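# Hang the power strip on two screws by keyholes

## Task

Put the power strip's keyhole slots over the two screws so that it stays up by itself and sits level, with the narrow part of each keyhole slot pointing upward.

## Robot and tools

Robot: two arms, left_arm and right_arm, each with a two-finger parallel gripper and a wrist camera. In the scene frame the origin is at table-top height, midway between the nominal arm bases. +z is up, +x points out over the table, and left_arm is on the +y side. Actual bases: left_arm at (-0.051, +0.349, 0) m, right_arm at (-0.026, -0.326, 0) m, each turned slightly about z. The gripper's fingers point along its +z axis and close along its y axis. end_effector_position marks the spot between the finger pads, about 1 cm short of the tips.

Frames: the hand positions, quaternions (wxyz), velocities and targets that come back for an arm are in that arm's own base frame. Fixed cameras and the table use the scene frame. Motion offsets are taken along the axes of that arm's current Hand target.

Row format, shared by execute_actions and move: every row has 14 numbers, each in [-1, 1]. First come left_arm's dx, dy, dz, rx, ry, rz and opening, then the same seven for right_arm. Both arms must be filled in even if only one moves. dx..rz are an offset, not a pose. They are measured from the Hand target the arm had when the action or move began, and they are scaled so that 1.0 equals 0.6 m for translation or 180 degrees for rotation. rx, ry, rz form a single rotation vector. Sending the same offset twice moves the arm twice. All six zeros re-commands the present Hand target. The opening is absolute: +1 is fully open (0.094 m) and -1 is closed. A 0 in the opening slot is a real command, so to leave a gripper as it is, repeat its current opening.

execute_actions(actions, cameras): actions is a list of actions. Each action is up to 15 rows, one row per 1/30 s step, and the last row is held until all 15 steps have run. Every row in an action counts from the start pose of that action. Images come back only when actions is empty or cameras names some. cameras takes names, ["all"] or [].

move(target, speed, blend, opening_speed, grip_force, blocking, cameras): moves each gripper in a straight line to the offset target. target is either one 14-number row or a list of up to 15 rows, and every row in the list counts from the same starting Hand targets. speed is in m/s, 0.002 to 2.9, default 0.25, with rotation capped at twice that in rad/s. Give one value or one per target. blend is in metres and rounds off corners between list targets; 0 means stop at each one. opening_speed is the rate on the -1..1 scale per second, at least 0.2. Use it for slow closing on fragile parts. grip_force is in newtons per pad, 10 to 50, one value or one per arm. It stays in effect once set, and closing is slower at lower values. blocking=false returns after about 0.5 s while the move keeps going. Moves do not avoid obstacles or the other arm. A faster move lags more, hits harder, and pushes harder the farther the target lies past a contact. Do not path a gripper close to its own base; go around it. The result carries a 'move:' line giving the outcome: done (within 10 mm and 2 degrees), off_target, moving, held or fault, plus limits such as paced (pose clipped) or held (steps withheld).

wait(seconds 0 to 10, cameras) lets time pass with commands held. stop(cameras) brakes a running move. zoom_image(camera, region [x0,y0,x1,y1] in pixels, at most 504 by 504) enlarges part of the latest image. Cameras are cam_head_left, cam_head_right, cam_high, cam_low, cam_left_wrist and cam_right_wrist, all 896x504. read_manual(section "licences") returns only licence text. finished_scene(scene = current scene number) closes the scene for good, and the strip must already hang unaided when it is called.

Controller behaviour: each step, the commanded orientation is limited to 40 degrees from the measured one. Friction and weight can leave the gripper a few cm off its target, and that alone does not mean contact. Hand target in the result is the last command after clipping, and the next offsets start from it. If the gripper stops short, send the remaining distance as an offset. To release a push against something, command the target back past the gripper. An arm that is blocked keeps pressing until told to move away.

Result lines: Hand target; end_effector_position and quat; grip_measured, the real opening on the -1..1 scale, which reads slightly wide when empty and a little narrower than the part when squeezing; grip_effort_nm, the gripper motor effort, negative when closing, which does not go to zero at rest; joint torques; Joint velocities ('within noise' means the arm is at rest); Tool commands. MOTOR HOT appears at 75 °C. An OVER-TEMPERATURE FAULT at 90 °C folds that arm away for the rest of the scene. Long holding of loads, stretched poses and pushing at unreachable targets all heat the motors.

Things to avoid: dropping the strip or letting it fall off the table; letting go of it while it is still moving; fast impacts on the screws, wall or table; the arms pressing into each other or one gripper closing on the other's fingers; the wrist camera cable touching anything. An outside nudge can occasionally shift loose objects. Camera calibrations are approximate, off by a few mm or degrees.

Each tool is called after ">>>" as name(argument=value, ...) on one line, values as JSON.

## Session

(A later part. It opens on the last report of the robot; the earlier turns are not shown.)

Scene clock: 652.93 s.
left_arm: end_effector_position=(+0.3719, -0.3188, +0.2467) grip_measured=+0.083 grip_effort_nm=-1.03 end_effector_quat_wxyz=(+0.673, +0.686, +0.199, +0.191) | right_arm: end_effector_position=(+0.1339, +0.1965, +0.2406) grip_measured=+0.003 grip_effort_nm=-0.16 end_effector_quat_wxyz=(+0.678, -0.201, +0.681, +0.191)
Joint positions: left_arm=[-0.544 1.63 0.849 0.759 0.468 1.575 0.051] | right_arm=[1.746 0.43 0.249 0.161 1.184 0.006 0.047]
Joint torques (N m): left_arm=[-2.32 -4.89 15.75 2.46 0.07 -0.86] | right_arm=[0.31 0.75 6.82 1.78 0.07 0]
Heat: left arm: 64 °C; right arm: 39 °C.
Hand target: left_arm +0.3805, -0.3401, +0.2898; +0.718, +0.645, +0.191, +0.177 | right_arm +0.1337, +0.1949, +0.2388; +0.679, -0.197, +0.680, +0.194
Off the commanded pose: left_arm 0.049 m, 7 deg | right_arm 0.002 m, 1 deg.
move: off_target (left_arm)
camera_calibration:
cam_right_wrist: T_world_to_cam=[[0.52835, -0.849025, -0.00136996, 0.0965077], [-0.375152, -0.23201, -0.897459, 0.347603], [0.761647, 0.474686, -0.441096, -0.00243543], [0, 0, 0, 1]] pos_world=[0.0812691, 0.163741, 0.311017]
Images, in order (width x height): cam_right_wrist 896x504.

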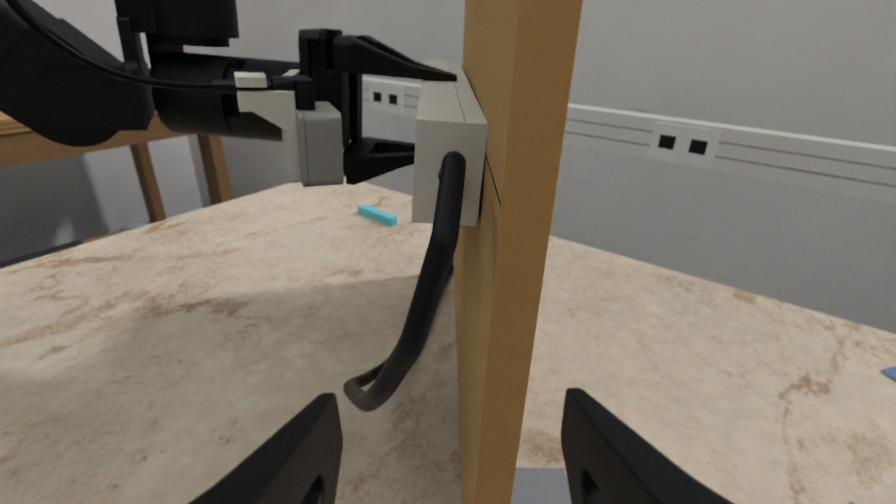

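>>> move(target=[0.0,0,0.0,0,0.022,0.015,-0.4,0,0,0,0,0,0,0], speed=0.05)

>>> move(target=[0.0,0,0.0,0,0,0.012,-0.4,0,0,0,0,0,0,0], speed=0.05)

>>> move(target=[0.0,0,0.0,0,0,-0.03,-0.4,0,0,0,0,0,0,0], speed=0.05, cameras=["cam_right_wrist","cam_head_right"])

>>> zoom_image(camera="cam_right_wrist", region=[440, 60, 520, 240])

>>> zoom_image(camera="cam_head_right", region=[340, 180, 450, 290])

Scene clock: 659.33 s.
left_arm: end_effector_position=(+0.3727, -0.3186, +0.2469) grip_measured=+0.083 grip_effort_nm=-1.03 end_effector_quat_wxyz=(+0.669, +0.686, +0.205, +0.198) | right_arm: end_effector_position=(+0.1339, +0.1965, +0.2406) grip_measured=+0.003 grip_effort_nm=-0.16 end_effector_quat_wxyz=(+0.678, -0.201, +0.681, +0.191)
Joint positions: left_arm=[-0.552 1.624 0.849 0.747 0.44 1.581 0.051] | right_arm=[1.746 0.43 0.249 0.161 1.184 0.006 0.047]
Joint torques (N m): left_arm=[-4.82 -5.82 13.98 2.61 -0.65 -0.53] | right_arm=[0.29 0.53 6.98 1.81 0.08 -0.01]
Heat: left arm: 65 °C; right arm: 39 °C.
Hand target: left_arm +0.3804, -0.3402, +0.2898; +0.707, +0.643, +0.200, +0.216 | right_arm +0.1337, +0.1949, +0.2388; +0.679, -0.197, +0.680, +0.194
Off the commanded pose: left_arm 0.049 m, 7 deg | right_arm 0.002 m, 1 deg.
move: off_target (left_arm)

Scene clock: 660.03 s.
left_arm: end_effector_position=(+0.3728, -0.3185, +0.2471) grip_measured=+0.083 grip_effort_nm=-1.03 end_effector_quat_wxyz=(+0.667, +0.687, +0.205, +0.201) | right_arm: end_effector_position=(+0.1339, +0.1965, +0.2406) grip_measured=+0.003 grip_effort_nm=-0.16 end_effector_quat_wxyz=(+0.678, -0.201, +0.681, +0.191)
Joint positions: left_arm=[-0.554 1.621 0.849 0.741 0.433 1.586 0.051] | right_arm=[1.746 0.43 0.249 0.161 1.184 0.006 0.047]
Joint torques (N m): left_arm=[-4.74 -5.61 13.87 2.68 -0.64 -0.23] | right_arm=[0.57 0.57 6.91 1.76 0.12 -0.01]
Heat: left arm: 65 °C; right arm: 39 °C.
Hand target: left_arm +0.3805, -0.3401, +0.2898; +0.702, +0.647, +0.188, +0.229 | right_arm +0.1337, +0.1949, +0.2388; +0.679, -0.197, +0.680, +0.194
Off the commanded pose: left_arm 0.049 m, 7 deg | right_arm 0.002 m, 1 deg.
move: off_target (left_arm)

Scene clock: 661.17 s.
left_arm: end_effector_position=(+0.3726, -0.3185, +0.2471) grip_measured=+0.083 grip_effort_nm=-1.03 end_effector_quat_wxyz=(+0.668, +0.686, +0.209, +0.198) | right_arm: end_effector_position=(+0.1339, +0.1965, +0.2406) grip_measured=+0.003 grip_effort_nm=-0.16 end_effector_quat_wxyz=(+0.678, -0.201, +0.681, +0.191)
Joint positions: left_arm=[-0.555 1.619 0.849 0.738 0.432 1.577 0.051] | right_arm=[1.746 0.43 0.249 0.161 1.184 0.006 0.047]
Joint torques (N m): left_arm=[-4.37 -5.5 14.26 2.62 -0.52 -0.97] | right_arm=[0.42 0.66 6.91 1.77 0.1 -0.02]
Heat: left arm: 65 °C; right arm: 39 °C.
Hand target: left_arm +0.3804, -0.3402, +0.2898; +0.712, +0.637, +0.218, +0.196 | right_arm +0.1337, +0.1949, +0.2388; +0.679, -0.197, +0.680, +0.194
Off the commanded pose: left_arm 0.049 m, 8 deg | right_arm 0.002 m, 1 deg.
move: off_target (left_arm)
camera_calibration:
cam_right_wrist: T_world_to_cam=[[0.52835, -0.849025, -0.00136996, 0.0965077], [-0.375152, -0.23201, -0.897459, 0.347603], [0.761647, 0.474686, -0.441096, -0.00243543], [0, 0, 0, 1]] pos_world=[0.0812691, 0.163741, 0.311017]
Images, in order (width x height): cam_head_right 896x504, cam_right_wrist 896x504.

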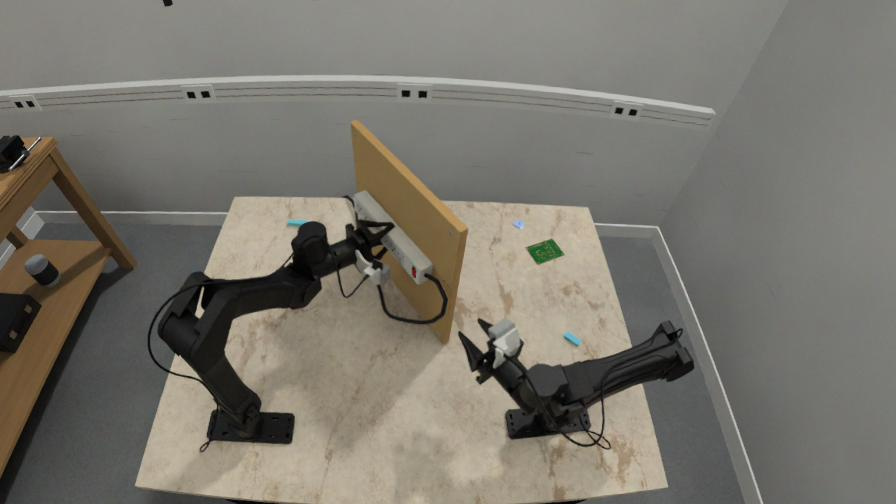

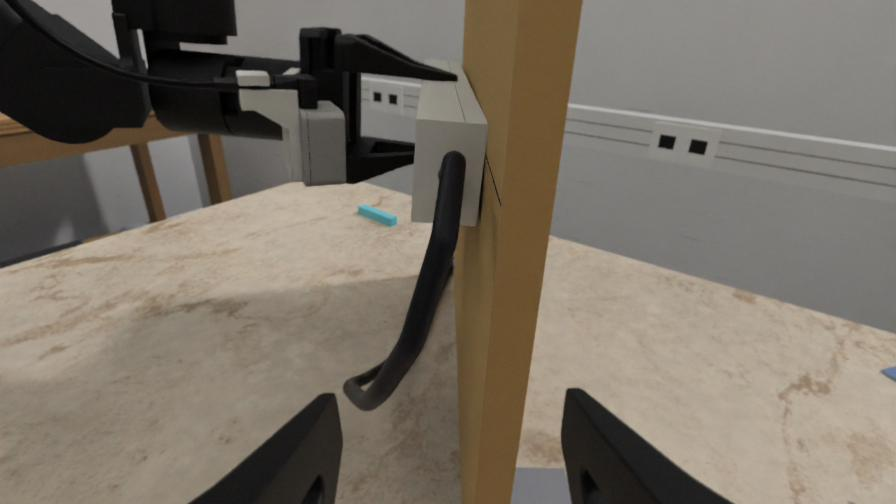

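Scaled by 2.800 from the camera's 896x504 image, which has a finer 1280x720 frame.

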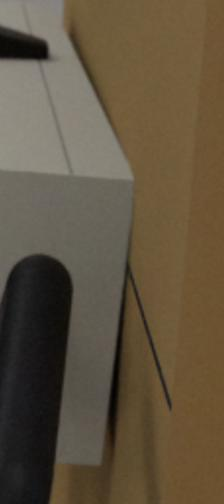

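Scaled by 4.582 from the camera's 896x504 image, which has a finer 1280x720 frame.

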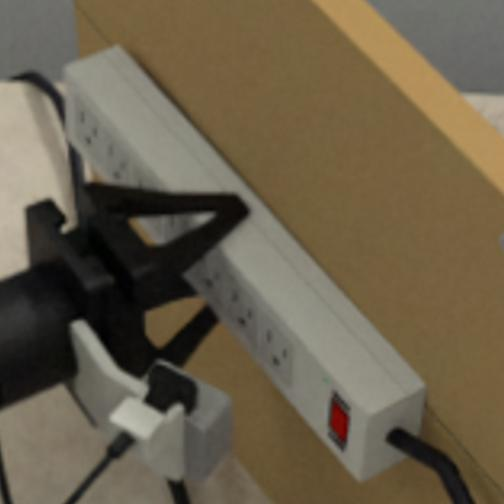

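>>> move(target=[[0.0,0,-0.025,0,0,0,-0.4,0,0,0,0,0,0,0],[0,0,-0.025,0,0,-0.01,-0.4,0,0,0,0,0,0,0],[0.0,0,0.0,0,0,-0.01,-0.4,0,0,0,0,0,0,0]], speed=0.06)

>>> move(target=[[0.0,0,-0.025,0,0,0,-0.4,0,0,0,0,0,0,0],[0,0,-0.025,0,0,0.035,-0.4,0,0,0,0,0,0,0],[0.0,0,0.0,0,0,0.035,-0.4,0,0,0,0,0,0,0]], speed=0.06)

>>> move(target=[[0.0,0,-0.03,0,0,-0.015,-0.4,0,0,0,0,0,0,0],[0,0.005,-0.03,0,0.02,-0.015,-0.4,0,0,0,0,0,0,0],[0.0,0.005,0.005,0,0.02,-0.015,-0.4,0,0,0,0,0,0,0]], speed=0.06, cameras=["cam_right_wrist"])

>>> zoom_image(camera="cam_right_wrist", region=[440, 60, 520, 240])

Scene clock: 670.43 s.
left_arm: end_effector_position=(+0.3734, -0.3210, +0.2446) grip_measured=+0.083 grip_effort_nm=-1.03 end_effector_quat_wxyz=(+0.667, +0.684, +0.226, +0.189) | right_arm: end_effector_position=(+0.1339, +0.1965, +0.2406) grip_measured=+0.003 grip_effort_nm=-0.16 end_effector_quat_wxyz=(+0.678, -0.201, +0.681, +0.191)
Joint positions: left_arm=[-0.565 1.625 0.854 0.729 0.411 1.545 0.051] | right_arm=[1.746 0.43 0.249 0.161 1.184 0.006 0.047]
Joint torques (N m): left_arm=[-3.36 -5.96 13.91 2.69 -0.32 -0.95] | right_arm=[0.29 0.66 6.91 1.79 0.08 0]
Heat: left arm: 67 °C; right arm: 39 °C.
Hand target: left_arm +0.3805, -0.3401, +0.2897; +0.715, +0.634, +0.229, +0.185 | right_arm +0.1337, +0.1949, +0.2388; +0.679, -0.197, +0.680, +0.194
Off the commanded pose: left_arm 0.050 m, 8 deg | right_arm 0.002 m, 1 deg.
move: off_target (left_arm)

Scene clock: 672.83 s.
left_arm: end_effector_position=(+0.3733, -0.3211, +0.2453) grip_measured=+0.083 grip_effort_nm=-1.03 end_effector_quat_wxyz=(+0.666, +0.686, +0.218, +0.196) | right_arm: end_effector_position=(+0.1339, +0.1965, +0.2406) grip_measured=+0.003 grip_effort_nm=-0.16 end_effector_quat_wxyz=(+0.678, -0.201, +0.681, +0.191)
Joint positions: left_arm=[-0.565 1.624 0.854 0.731 0.411 1.565 0.051] | right_arm=[1.746 0.43 0.249 0.161 1.184 0.006 0.047]
Joint torques (N m): left_arm=[-3.7 -5.86 13.55 2.79 -0.44 -0.17] | right_arm=[0.44 0.69 6.87 1.77 0.07 -0.02]
Heat: left arm: 67 °C; right arm: 39 °C.
Hand target: left_arm +0.3804, -0.3401, +0.2898; +0.704, +0.645, +0.193, +0.224 | right_arm +0.1337, +0.1949, +0.2388; +0.679, -0.197, +0.680, +0.194
Off the commanded pose: left_arm 0.049 m, 8 deg | right_arm 0.002 m, 1 deg.
move: off_target (left_arm)

Scene clock: 675.00 s.
left_arm: end_effector_position=(+0.3734, -0.3211, +0.2452) grip_measured=+0.083 grip_effort_nm=-1.03 end_effector_quat_wxyz=(+0.659, +0.681, +0.239, +0.213) | right_arm: end_effector_position=(+0.1339, +0.1965, +0.2406) grip_measured=+0.003 grip_effort_nm=-0.16 end_effector_quat_wxyz=(+0.678, -0.201, +0.681, +0.191)
Joint positions: left_arm=[-0.595 1.609 0.842 0.725 0.325 1.559 0.051] | right_arm=[1.746 0.43 0.249 0.161 1.184 0.006 0.047]
Joint torques (N m): left_arm=[-4.04 -5.67 14.72 2.67 -0.5 -0.51] | right_arm=[0.42 0.57 6.93 1.78 0.08 -0.01]
Heat: left arm: 67 °C; right arm: 39 °C.
Hand target: left_arm +0.3820, -0.3424, +0.2930; +0.703, +0.634, +0.230, +0.227 | right_arm +0.1337, +0.1949, +0.2388; +0.679, -0.197, +0.680, +0.194
Off the commanded pose: left_arm 0.053 m, 8 deg | right_arm 0.002 m, 1 deg.
move: off_target (left_arm)
camera_calibration:
cam_right_wrist: T_world_to_cam=[[0.52835, -0.849025, -0.00136996, 0.0965077], [-0.375152, -0.23201, -0.897459, 0.347603], [0.761647, 0.474686, -0.441096, -0.00243543], [0, 0, 0, 1]] pos_world=[0.0812691, 0.163741, 0.311017]
Images, in order (width x height): cam_right_wrist 896x504.

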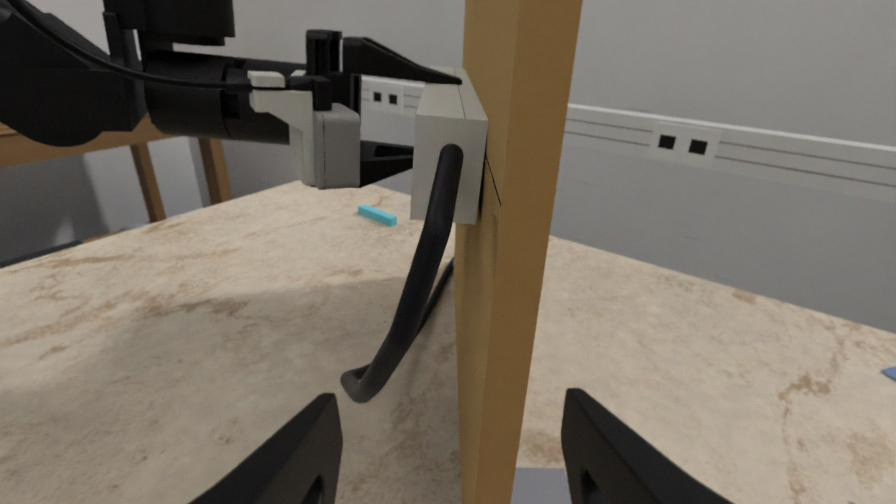

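Scaled by 2.800 from the camera's 896x504 image, which has a finer 1280x720 frame.

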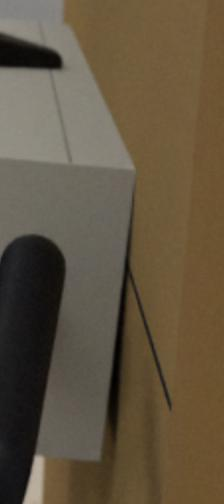

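>>> move(target=[[0.0,0,-0.025,0,-0.01,0.008,-0.4,0,0,0,0,0,0,0],[0,-0.02,-0.03,0,-0.01,0.008,-0.4,0,0,0,0,0,0,0]], speed=0.05, cameras=["cam_head_right"])

>>> zoom_image(camera="cam_head_right", region=[340, 180, 450, 290])

>>> move(target=[0,-0.025,0,0,0,0,-0.4,0,0,0,0,0,0,0], speed=0.05, cameras=["cam_right_wrist"])

>>> zoom_image(camera="cam_right_wrist", region=[440, 60, 520, 240])

Scene clock: 686.60 s.
left_arm: end_effector_position=(+0.3728, -0.3212, +0.2469) grip_measured=+0.083 grip_effort_nm=-1.03 end_effector_quat_wxyz=(+0.664, +0.678, +0.231, +0.215) | right_arm: end_effector_position=(+0.1339, +0.1965, +0.2406) grip_measured=+0.003 grip_effort_nm=-0.16 end_effector_quat_wxyz=(+0.678, -0.201, +0.681, +0.191)
Joint positions: left_arm=[-0.592 1.613 0.837 0.747 0.336 1.565 0.051] | right_arm=[1.746 0.43 0.249 0.161 1.184 0.006 0.047]
Joint torques (N m): left_arm=[-1.65 -6.8 8.88 3.02 -0.05 -0.31] | right_arm=[0.5 0.72 6.78 1.75 0.09 -0.01]
Heat: left arm: 68 °C; right arm: 39 °C.
Hand target: left_arm +0.3713, -0.3294, +0.2795; +0.703, +0.640, +0.211, +0.226 | right_arm +0.1337, +0.1949, +0.2388; +0.679, -0.197, +0.680, +0.194
Off the commanded pose: left_arm 0.034 m, 7 deg | right_arm 0.002 m, 1 deg.
move: off_target (left_arm)
Images, in order (width x height): cam_head_right 896x504.

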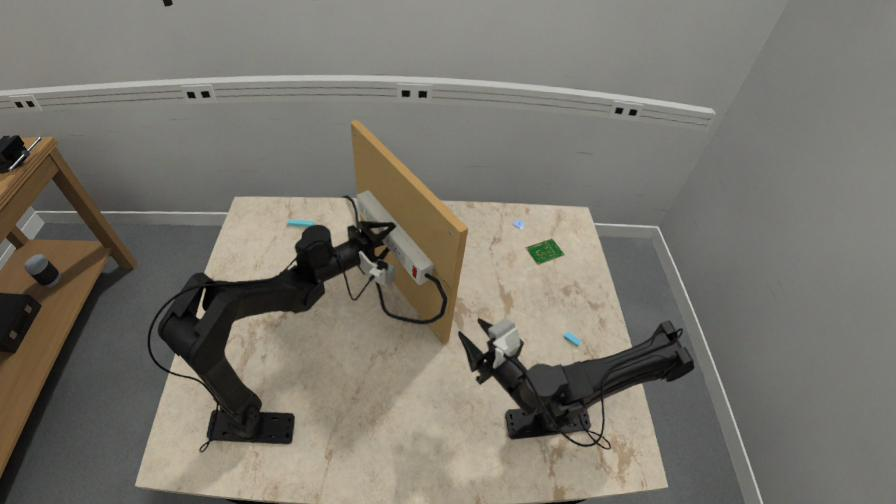

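Scaled by 4.582 from the camera's 896x504 image, which has a finer 1280x720 frame.

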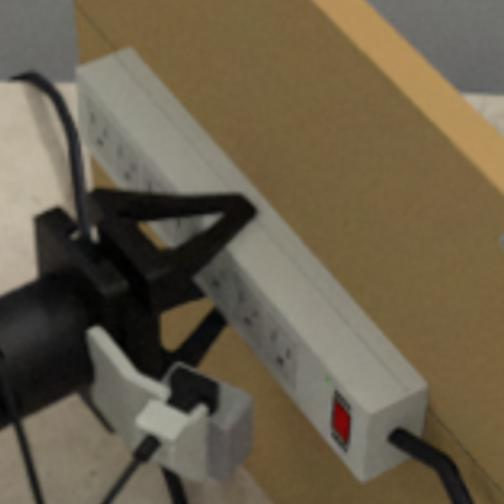

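Scene clock: 687.43 s.
left_arm: end_effector_position=(+0.3730, -0.3222, +0.2462) grip_measured=+0.083 grip_effort_nm=-1.03 end_effector_quat_wxyz=(+0.679, +0.664, +0.224, +0.220) | right_arm: end_effector_position=(+0.1339, +0.1965, +0.2406) grip_measured=+0.003 grip_effort_nm=-0.16 end_effector_quat_wxyz=(+0.678, -0.201, +0.681, +0.191)
Joint positions: left_arm=[-0.592 1.645 0.814 0.85 0.34 1.552 0.051] | right_arm=[1.746 0.43 0.249 0.161 1.184 0.006 0.047]
Joint torques (N m): left_arm=[-1.94 -5.9 8.62 2.68 -0.14 -0.2] | right_arm=[0.39 0.59 6.93 1.76 0.05 -0.03]
Heat: left arm: 68 °C; right arm: 39 °C.
Hand target: left_arm +0.3720, -0.3306, +0.2645; +0.703, +0.640, +0.211, +0.226 | right_arm +0.1337, +0.1949, +0.2388; +0.679, -0.197, +0.680, +0.194
Off the commanded pose: left_arm 0.020 m, 4 deg | right_arm 0.002 m, 1 deg.
move: off_target (left_arm)
camera_calibration:
cam_right_wrist: T_world_to_cam=[[0.52835, -0.849025, -0.00136996, 0.0965077], [-0.375152, -0.23201, -0.897459, 0.347603], [0.761647, 0.474686, -0.441096, -0.00243543], [0, 0, 0, 1]] pos_world=[0.0812691, 0.163741, 0.311017]
Images, in order (width x height): cam_right_wrist 896x504.

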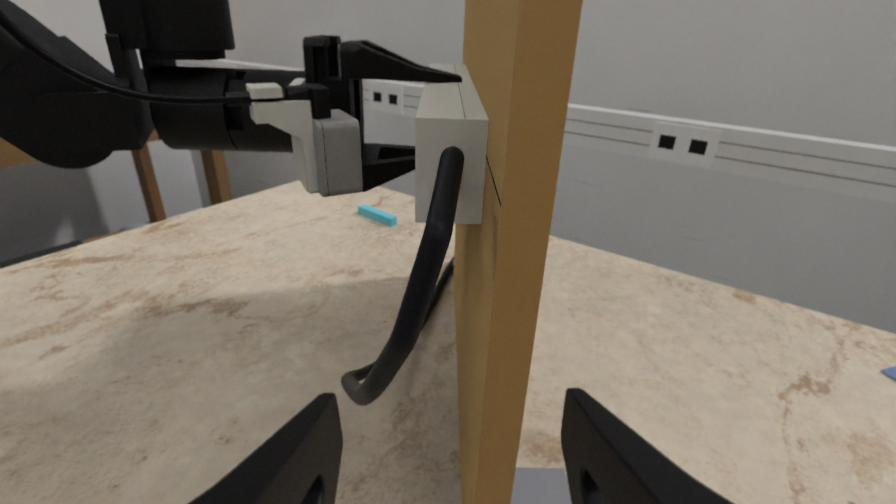

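Scaled by 2.800 from the camera's 896x504 image, which has a finer 1280x720 frame.

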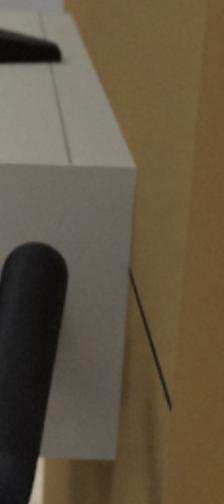

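>>> move(target=[0,-0.02,0.003,0,0,0,-0.4,0,0,0,0,0,0,0], speed=0.05)

>>> move(target=[0,-0.02,0.0,0,0,0,-0.4,0,0,0,0,0,0,0], speed=0.05, cameras=["cam_right_wrist"])

>>> zoom_image(camera="cam_right_wrist", region=[440, 60, 520, 240])

Scene clock: 691.03 s.
left_arm: end_effector_position=(+0.3723, -0.3219, +0.2451) grip_measured=+0.083 grip_effort_nm=-1.03 end_effector_quat_wxyz=(+0.690, +0.652, +0.220, +0.223) | right_arm: end_effector_position=(+0.1339, +0.1965, +0.2406) grip_measured=+0.003 grip_effort_nm=-0.17 end_effector_quat_wxyz=(+0.678, -0.201, +0.681, +0.191)
Joint positions: left_arm=[-0.592 1.667 0.792 0.931 0.341 1.54 0.051] | right_arm=[1.746 0.43 0.249 0.161 1.184 0.006 0.047]
Joint torques (N m): left_arm=[-2.3 -4.55 9.32 2.39 -0.2 -0.08] | right_arm=[0.4 0.61 6.91 1.77 0.08 -0.01]
Heat: left arm: 68 °C; right arm: 39 °C.
Hand target: left_arm +0.3735, -0.3330, +0.2528; +0.703, +0.640, +0.211, +0.226 | right_arm +0.1337, +0.1949, +0.2388; +0.679, -0.197, +0.680, +0.194
Off the commanded pose: left_arm 0.014 m, 2 deg | right_arm 0.002 m, 1 deg.
move: off_target (left_arm)

Scene clock: 691.87 s.
left_arm: end_effector_position=(+0.3718, -0.3211, +0.2440) grip_measured=+0.083 grip_effort_nm=-1.03 end_effector_quat_wxyz=(+0.702, +0.640, +0.215, +0.227) | right_arm: end_effector_position=(+0.1339, +0.1965, +0.2406) grip_measured=+0.003 grip_effort_nm=-0.17 end_effector_quat_wxyz=(+0.678, -0.201, +0.681, +0.191)
Joint positions: left_arm=[-0.591 1.695 0.772 1.018 0.342 1.528 0.051] | right_arm=[1.746 0.43 0.249 0.161 1.184 0.006 0.047]
Joint torques (N m): left_arm=[-2.58 -3.9 9.36 2.04 -0.24 0.03] | right_arm=[0.46 0.66 6.89 1.78 0.1 -0.02]
Heat: left arm: 68 °C; right arm: 39 °C.
Hand target: left_arm +0.3742, -0.3340, +0.2409; +0.703, +0.640, +0.211, +0.226 | right_arm +0.1337, +0.1949, +0.2388; +0.679, -0.197, +0.680, +0.194
Off the commanded pose: left_arm 0.013 m, 0 deg | right_arm 0.002 m, 1 deg.
move: off_target (left_arm)
camera_calibration:
cam_right_wrist: T_world_to_cam=[[0.52835, -0.849025, -0.00136996, 0.0965077], [-0.375152, -0.23201, -0.897459, 0.347603], [0.761647, 0.474686, -0.441096, -0.00243543], [0, 0, 0, 1]] pos_world=[0.0812691, 0.163741, 0.311017]
Images, in order (width x height): cam_right_wrist 896x504.

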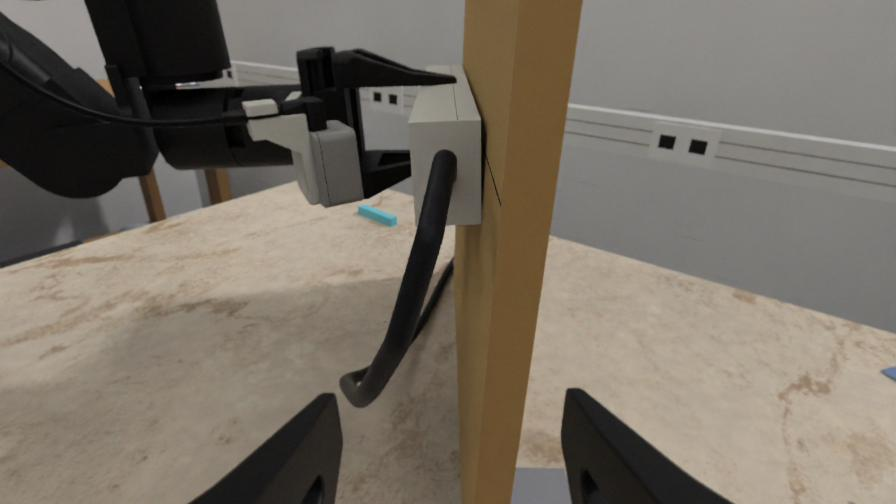

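Scaled by 2.800 from the camera's 896x504 image, which has a finer 1280x720 frame.

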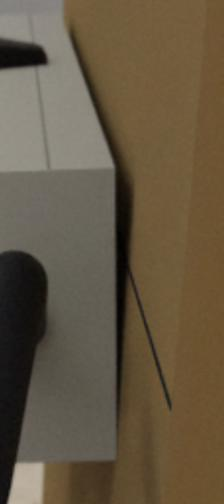

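>>> move(target=[0,0,-0.014,0.025,0,0,-0.4,0,0,0,0,0,0,0], speed=0.05)

>>> move(target=[0,-0.015,0.0,0.015,0,0,-0.4,0,0,0,0,0,0,0], speed=0.05)

>>> move(target=[0,-0.015,0.0,0.01,0,0,-0.4,0,0,0,0,0,0,0], speed=0.05, cameras=["cam_right_wrist","cam_head_left"])

>>> zoom_image(camera="cam_right_wrist", region=[440, 60, 520, 240])

>>> zoom_image(camera="cam_head_left", region=[340, 180, 450, 290])

Scene clock: 697.90 s.
left_arm: end_effector_position=(+0.3731, -0.3206, +0.2281) grip_measured=+0.082 grip_effort_nm=-1.03 end_effector_quat_wxyz=(+0.674, +0.668, +0.227, +0.221) | right_arm: end_effector_position=(+0.1339, +0.1965, +0.2406) grip_measured=+0.003 grip_effort_nm=-0.17 end_effector_quat_wxyz=(+0.678, -0.201, +0.681, +0.191)
Joint positions: left_arm=[-0.591 1.677 0.78 0.903 0.336 1.558 0.051] | right_arm=[1.746 0.43 0.249 0.161 1.184 0.006 0.047]
Joint torques (N m): left_arm=[-1.62 -9.03 8.98 1.6 -0.04 0] | right_arm=[0.38 0.68 6.9 1.77 0.08 -0.01]
Heat: left arm: 66 °C; right arm: 39 °C.
Hand target: left_arm +0.3692, -0.3272, +0.2399; +0.678, +0.667, +0.220, +0.218 | right_arm +0.1337, +0.1949, +0.2388; +0.679, -0.197, +0.680, +0.194
Off the commanded pose: left_arm 0.014 m, 1 deg | right_arm 0.002 m, 1 deg.
move: off_target (left_arm)

Scene clock: 698.80 s.
left_arm: end_effector_position=(+0.3729, -0.3205, +0.2280) grip_measured=+0.082 grip_effort_nm=-1.03 end_effector_quat_wxyz=(+0.667, +0.675, +0.228, +0.219) | right_arm: end_effector_position=(+0.1339, +0.1965, +0.2406) grip_measured=+0.003 grip_effort_nm=-0.16 end_effector_quat_wxyz=(+0.678, -0.201, +0.681, +0.191)
Joint positions: left_arm=[-0.591 1.664 0.788 0.861 0.336 1.567 0.051] | right_arm=[1.746 0.43 0.249 0.161 1.184 0.006 0.047]
Joint torques (N m): left_arm=[-1.63 -8.35 8.9 1.4 -0.03 0.06] | right_arm=[0.35 0.55 6.89 1.78 0.08 -0.04]
Heat: left arm: 66 °C; right arm: 39 °C.
Hand target: left_arm +0.3692, -0.3273, +0.2310; +0.662, +0.683, +0.225, +0.212 | right_arm +0.1337, +0.1949, +0.2388; +0.679, -0.197, +0.680, +0.194
Off the commanded pose: left_arm 0.008 m, 1 deg | right_arm 0.002 m, 1 deg.
move: done

Scene clock: 699.63 s.
left_arm: end_effector_position=(+0.3729, -0.3205, +0.2278) grip_measured=+0.082 grip_effort_nm=-1.03 end_effector_quat_wxyz=(+0.665, +0.676, +0.229, +0.219) | right_arm: end_effector_position=(+0.1339, +0.1965, +0.2406) grip_measured=+0.003 grip_effort_nm=-0.17 end_effector_quat_wxyz=(+0.678, -0.201, +0.681, +0.191)
Joint positions: left_arm=[-0.591 1.662 0.79 0.853 0.336 1.569 0.051] | right_arm=[1.746 0.43 0.249 0.161 1.184 0.006 0.047]
Joint torques (N m): left_arm=[-1.63 -7.9 8.53 1.22 -0.04 0.14] | right_arm=[0.39 0.62 6.95 1.82 0.09 0]
Heat: left arm: 65 °C; right arm: 39 °C.
Hand target: left_arm +0.3690, -0.3271, +0.2222; +0.651, +0.693, +0.228, +0.209 | right_arm +0.1337, +0.1949, +0.2388; +0.679, -0.197, +0.680, +0.194
Off the commanded pose: left_arm 0.010 m, 3 deg | right_arm 0.002 m, 1 deg.
move: off_target (left_arm)
camera_calibration:
cam_right_wrist: T_world_to_cam=[[0.52835, -0.849025, -0.00136996, 0.0965077], [-0.375152, -0.23201, -0.897459, 0.347603], [0.761647, 0.474686, -0.441096, -0.00243543], [0, 0, 0, 1]] pos_world=[0.0812691, 0.163741, 0.311017]
Images, in order (width x height): cam_head_left 896x504, cam_right_wrist 896x504.

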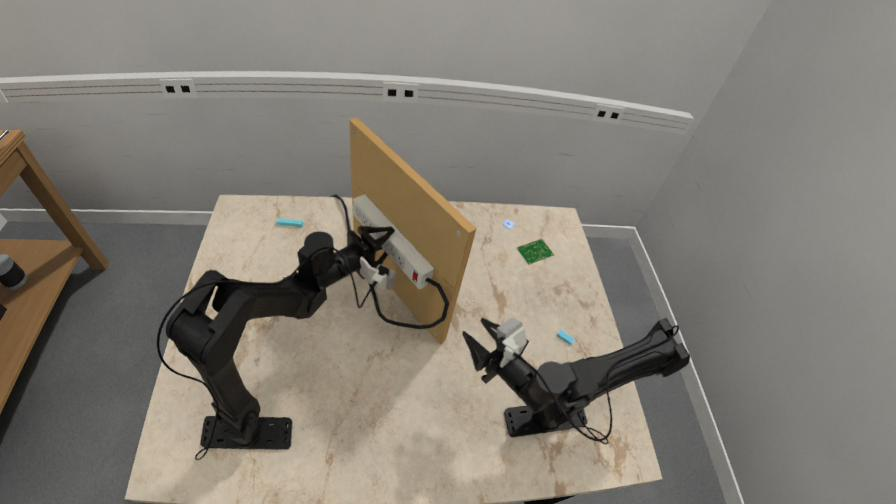

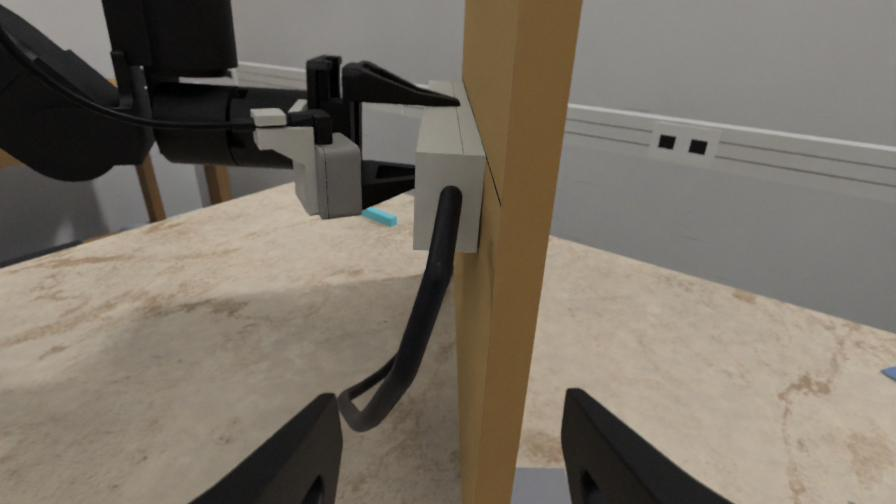

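Scaled by 2.800 from the camera's 896x504 image, which has a finer 1280x720 frame.

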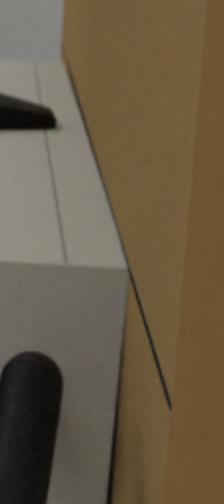

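Scaled by 4.582 from the camera's 896x504 image, which has a finer 1280x720 frame.

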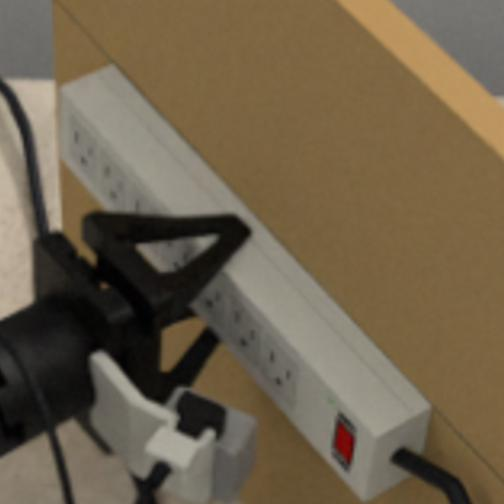

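>>> move(target=[0,0.01,-0.018,0,0,0,-0.4,0,0,0,0,0,0,0], speed=0.04, cameras=["cam_right_wrist"])

>>> zoom_image(camera="cam_right_wrist", region=[440, 80, 520, 260])

Scene clock: 703.20 s.
left_arm: end_effector_position=(+0.3724, -0.3196, +0.2285) grip_measured=+0.082 grip_effort_nm=-1.03 end_effector_quat_wxyz=(+0.658, +0.683, +0.232, +0.218) | right_arm: end_effector_position=(+0.1339, +0.1965, +0.2406) grip_measured=+0.003 grip_effort_nm=-0.17 end_effector_quat_wxyz=(+0.678, -0.201, +0.681, +0.191)
Joint positions: left_arm=[-0.591 1.643 0.799 0.802 0.333 1.577 0.051] | right_arm=[1.746 0.43 0.249 0.161 1.184 0.006 0.047]
Joint torques (N m): left_arm=[-0.57 -10.58 6.11 1.44 0.11 0.07] | right_arm=[0.44 0.66 6.93 1.76 0.07 0.01]
Heat: left arm: 64 °C; right arm: 39 °C.
Hand target: left_arm +0.3629, -0.3187, +0.2289; +0.651, +0.693, +0.228, +0.209 | right_arm +0.1337, +0.1949, +0.2388; +0.679, -0.197, +0.680, +0.194
Off the commanded pose: left_arm 0.010 m, 2 deg | right_arm 0.002 m, 1 deg.
move: done
camera_calibration:
cam_right_wrist: T_world_to_cam=[[0.52835, -0.849025, -0.00136996, 0.0965077], [-0.375152, -0.23201, -0.897459, 0.347603], [0.761647, 0.474686, -0.441096, -0.00243543], [0, 0, 0, 1]] pos_world=[0.0812691, 0.163741, 0.311017]
Images, in order (width x height): cam_right_wrist 896x504.

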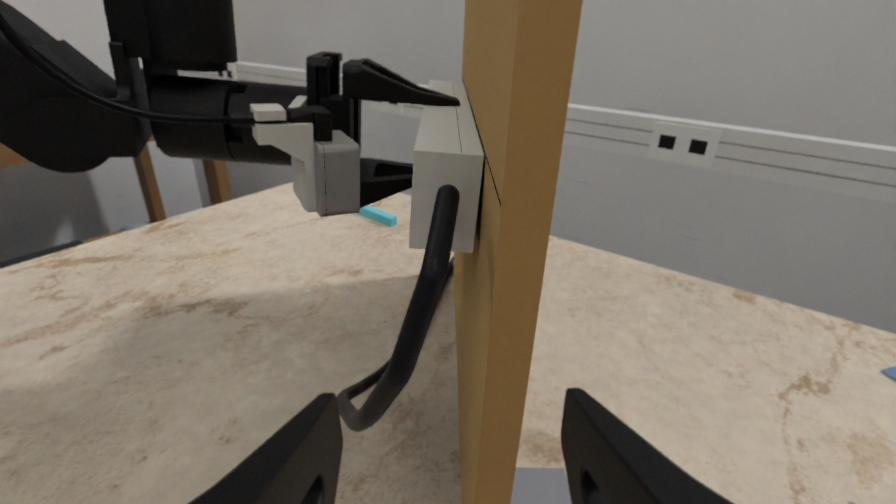

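Scaled by 2.800 from the camera's 896x504 image, which has a finer 1280x720 frame.

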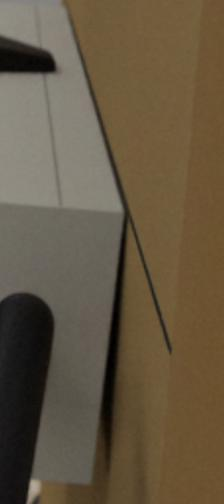

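>>> move(target=[0,-0.006,0.009,0,0,0,-0.4,0,0,0,0,0,0,0], speed=0.04)

>>> move(target=[0,0,0,0,0,0,0.6,0,0,0,0,0,0,0], opening_speed=0.4, cameras=["cam_right_wrist"])

Scene clock: 706.00 s.
left_arm: end_effector_position=(+0.3725, -0.3196, +0.2287) grip_measured=+0.082 grip_effort_nm=-1.03 end_effector_quat_wxyz=(+0.658, +0.683, +0.231, +0.218) | right_arm: end_effector_position=(+0.1339, +0.1965, +0.2406) grip_measured=+0.003 grip_effort_nm=-0.16 end_effector_quat_wxyz=(+0.678, -0.201, +0.681, +0.191)
Joint positions: left_arm=[-0.591 1.643 0.799 0.802 0.333 1.578 0.051] | right_arm=[1.746 0.43 0.249 0.161 1.184 0.006 0.047]
Joint torques (N m): left_arm=[-1.1 -8.28 6.89 1.58 0.05 0.07] | right_arm=[0.49 0.5 6.93 1.74 0.08 0.01]
Heat: left arm: 63 °C; right arm: 39 °C.
Hand target: left_arm +0.3659, -0.3229, +0.2249; +0.651, +0.693, +0.228, +0.209 | right_arm +0.1337, +0.1949, +0.2388; +0.679, -0.197, +0.680, +0.194
Off the commanded pose: left_arm 0.008 m, 2 deg | right_arm 0.002 m, 1 deg.
move: done

Scene clock: 708.70 s.
left_arm: end_effector_position=(+0.3719, -0.3200, +0.2248) grip_measured=+0.598 grip_effort_nm=0.10 end_effector_quat_wxyz=(+0.652, +0.688, +0.231, +0.217) | right_arm: end_effector_position=(+0.1339, +0.1965, +0.2406) grip_measured=+0.003 grip_effort_nm=-0.16 end_effector_quat_wxyz=(+0.678, -0.201, +0.681, +0.191)
Joint positions: left_arm=[-0.592 1.643 0.799 0.786 0.332 1.587 0.075] | right_arm=[1.746 0.43 0.249 0.161 1.184 0.006 0.047]
Joint torques (N m): left_arm=[-0.95 -8.28 6.91 1.73 0.06 -0.02] | right_arm=[0.4 0.64 6.91 1.79 0.07 -0.04]
Heat: left arm: 63 °C; right arm: 39 °C.
Hand target: left_arm +0.3660, -0.3228, +0.2248; +0.651, +0.693, +0.229, +0.209 | right_arm +0.1337, +0.1949, +0.2388; +0.679, -0.197, +0.680, +0.194
Off the commanded pose: left_arm 0.007 m, 1 deg | right_arm 0.002 m, 1 deg.
move: done
camera_calibration:
cam_right_wrist: T_world_to_cam=[[0.52835, -0.849025, -0.00136996, 0.0965077], [-0.375152, -0.23201, -0.897459, 0.347603], [0.761647, 0.474686, -0.441096, -0.00243543], [0, 0, 0, 1]] pos_world=[0.0812691, 0.163741, 0.311017]
Images, in order (width x height): cam_right_wrist 896x504.

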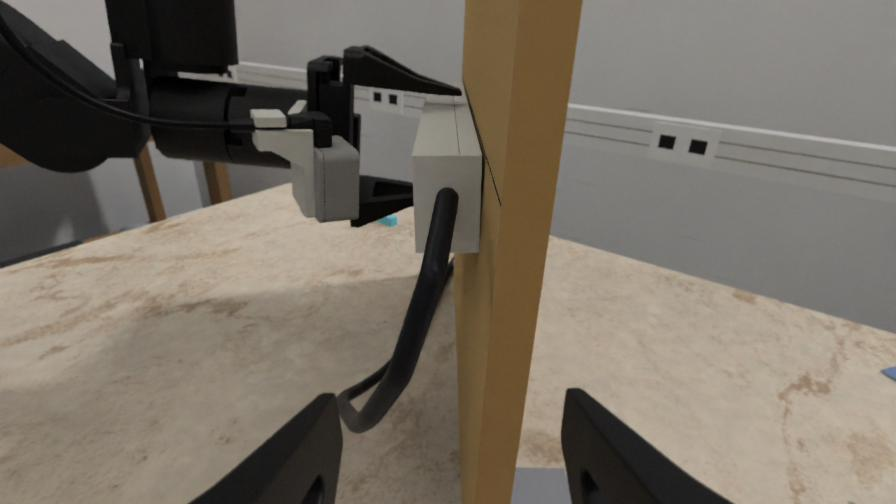

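>>> move(target=[0,0.005,-0.25,0,0,0,0.8,0,0,0,0,0,0,0], speed=0.1, cameras=["cam_right_wrist","cam_head_left"])

Scene clock: 712.73 s.
left_arm: end_effector_position=(+0.2809, -0.2041, +0.2456) grip_measured=+0.798 grip_effort_nm=0.09 end_effector_quat_wxyz=(+0.657, +0.687, +0.221, +0.218) | right_arm: end_effector_position=(+0.1339, +0.1965, +0.2406) grip_measured=+0.003 grip_effort_nm=-0.16 end_effector_quat_wxyz=(+0.678, -0.201, +0.681, +0.191)
Joint positions: left_arm=[-0.33 0.992 0.418 0.521 0.609 1.609 0.084] | right_arm=[1.746 0.43 0.249 0.161 1.184 0.006 0.047]
Joint torques (N m): left_arm=[0.58 -2.92 6.69 1.61 0.07 -0.02] | right_arm=[0.35 0.64 6.86 1.76 0.08 -0.04]
Heat: left arm: 62 °C; right arm: 39 °C.
Hand target: left_arm +0.2781, -0.2019, +0.2376; +0.651, +0.693, +0.229, +0.209 | right_arm +0.1337, +0.1949, +0.2388; +0.679, -0.197, +0.680, +0.194
Off the commanded pose: left_arm 0.009 m, 2 deg | right_arm 0.002 m, 1 deg.
move: done
camera_calibration:
cam_right_wrist: T_world_to_cam=[[0.52835, -0.849025, -0.00136996, 0.0965077], [-0.375152, -0.23201, -0.897459, 0.347603], [0.761647, 0.474686, -0.441096, -0.00243543], [0, 0, 0, 1]] pos_world=[0.0812691, 0.163741, 0.311017]
Images, in order (width x height): cam_head_left 896x504, cam_right_wrist 896x504.

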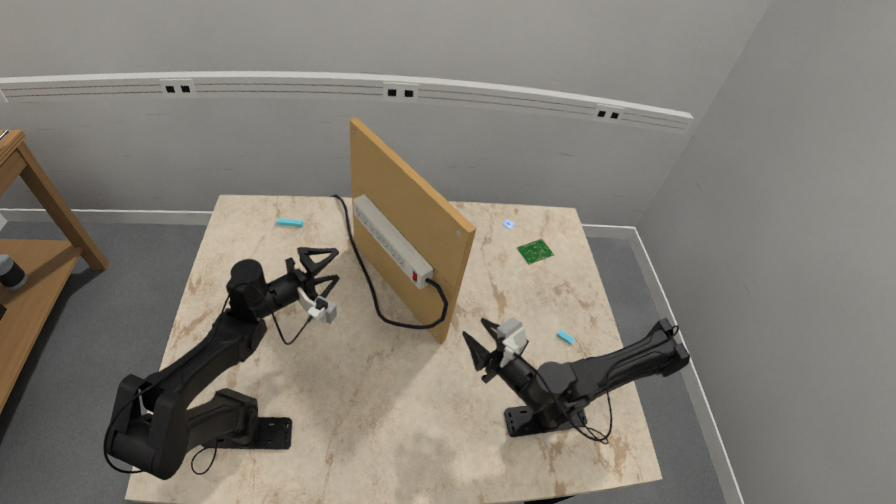

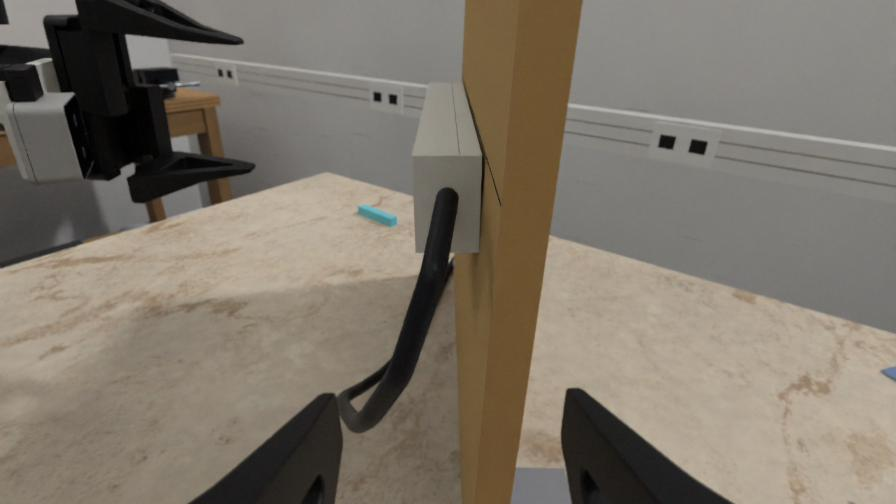

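Hangs level.

>>> finished_scene(scene=1)

The scene is finished: the task was done.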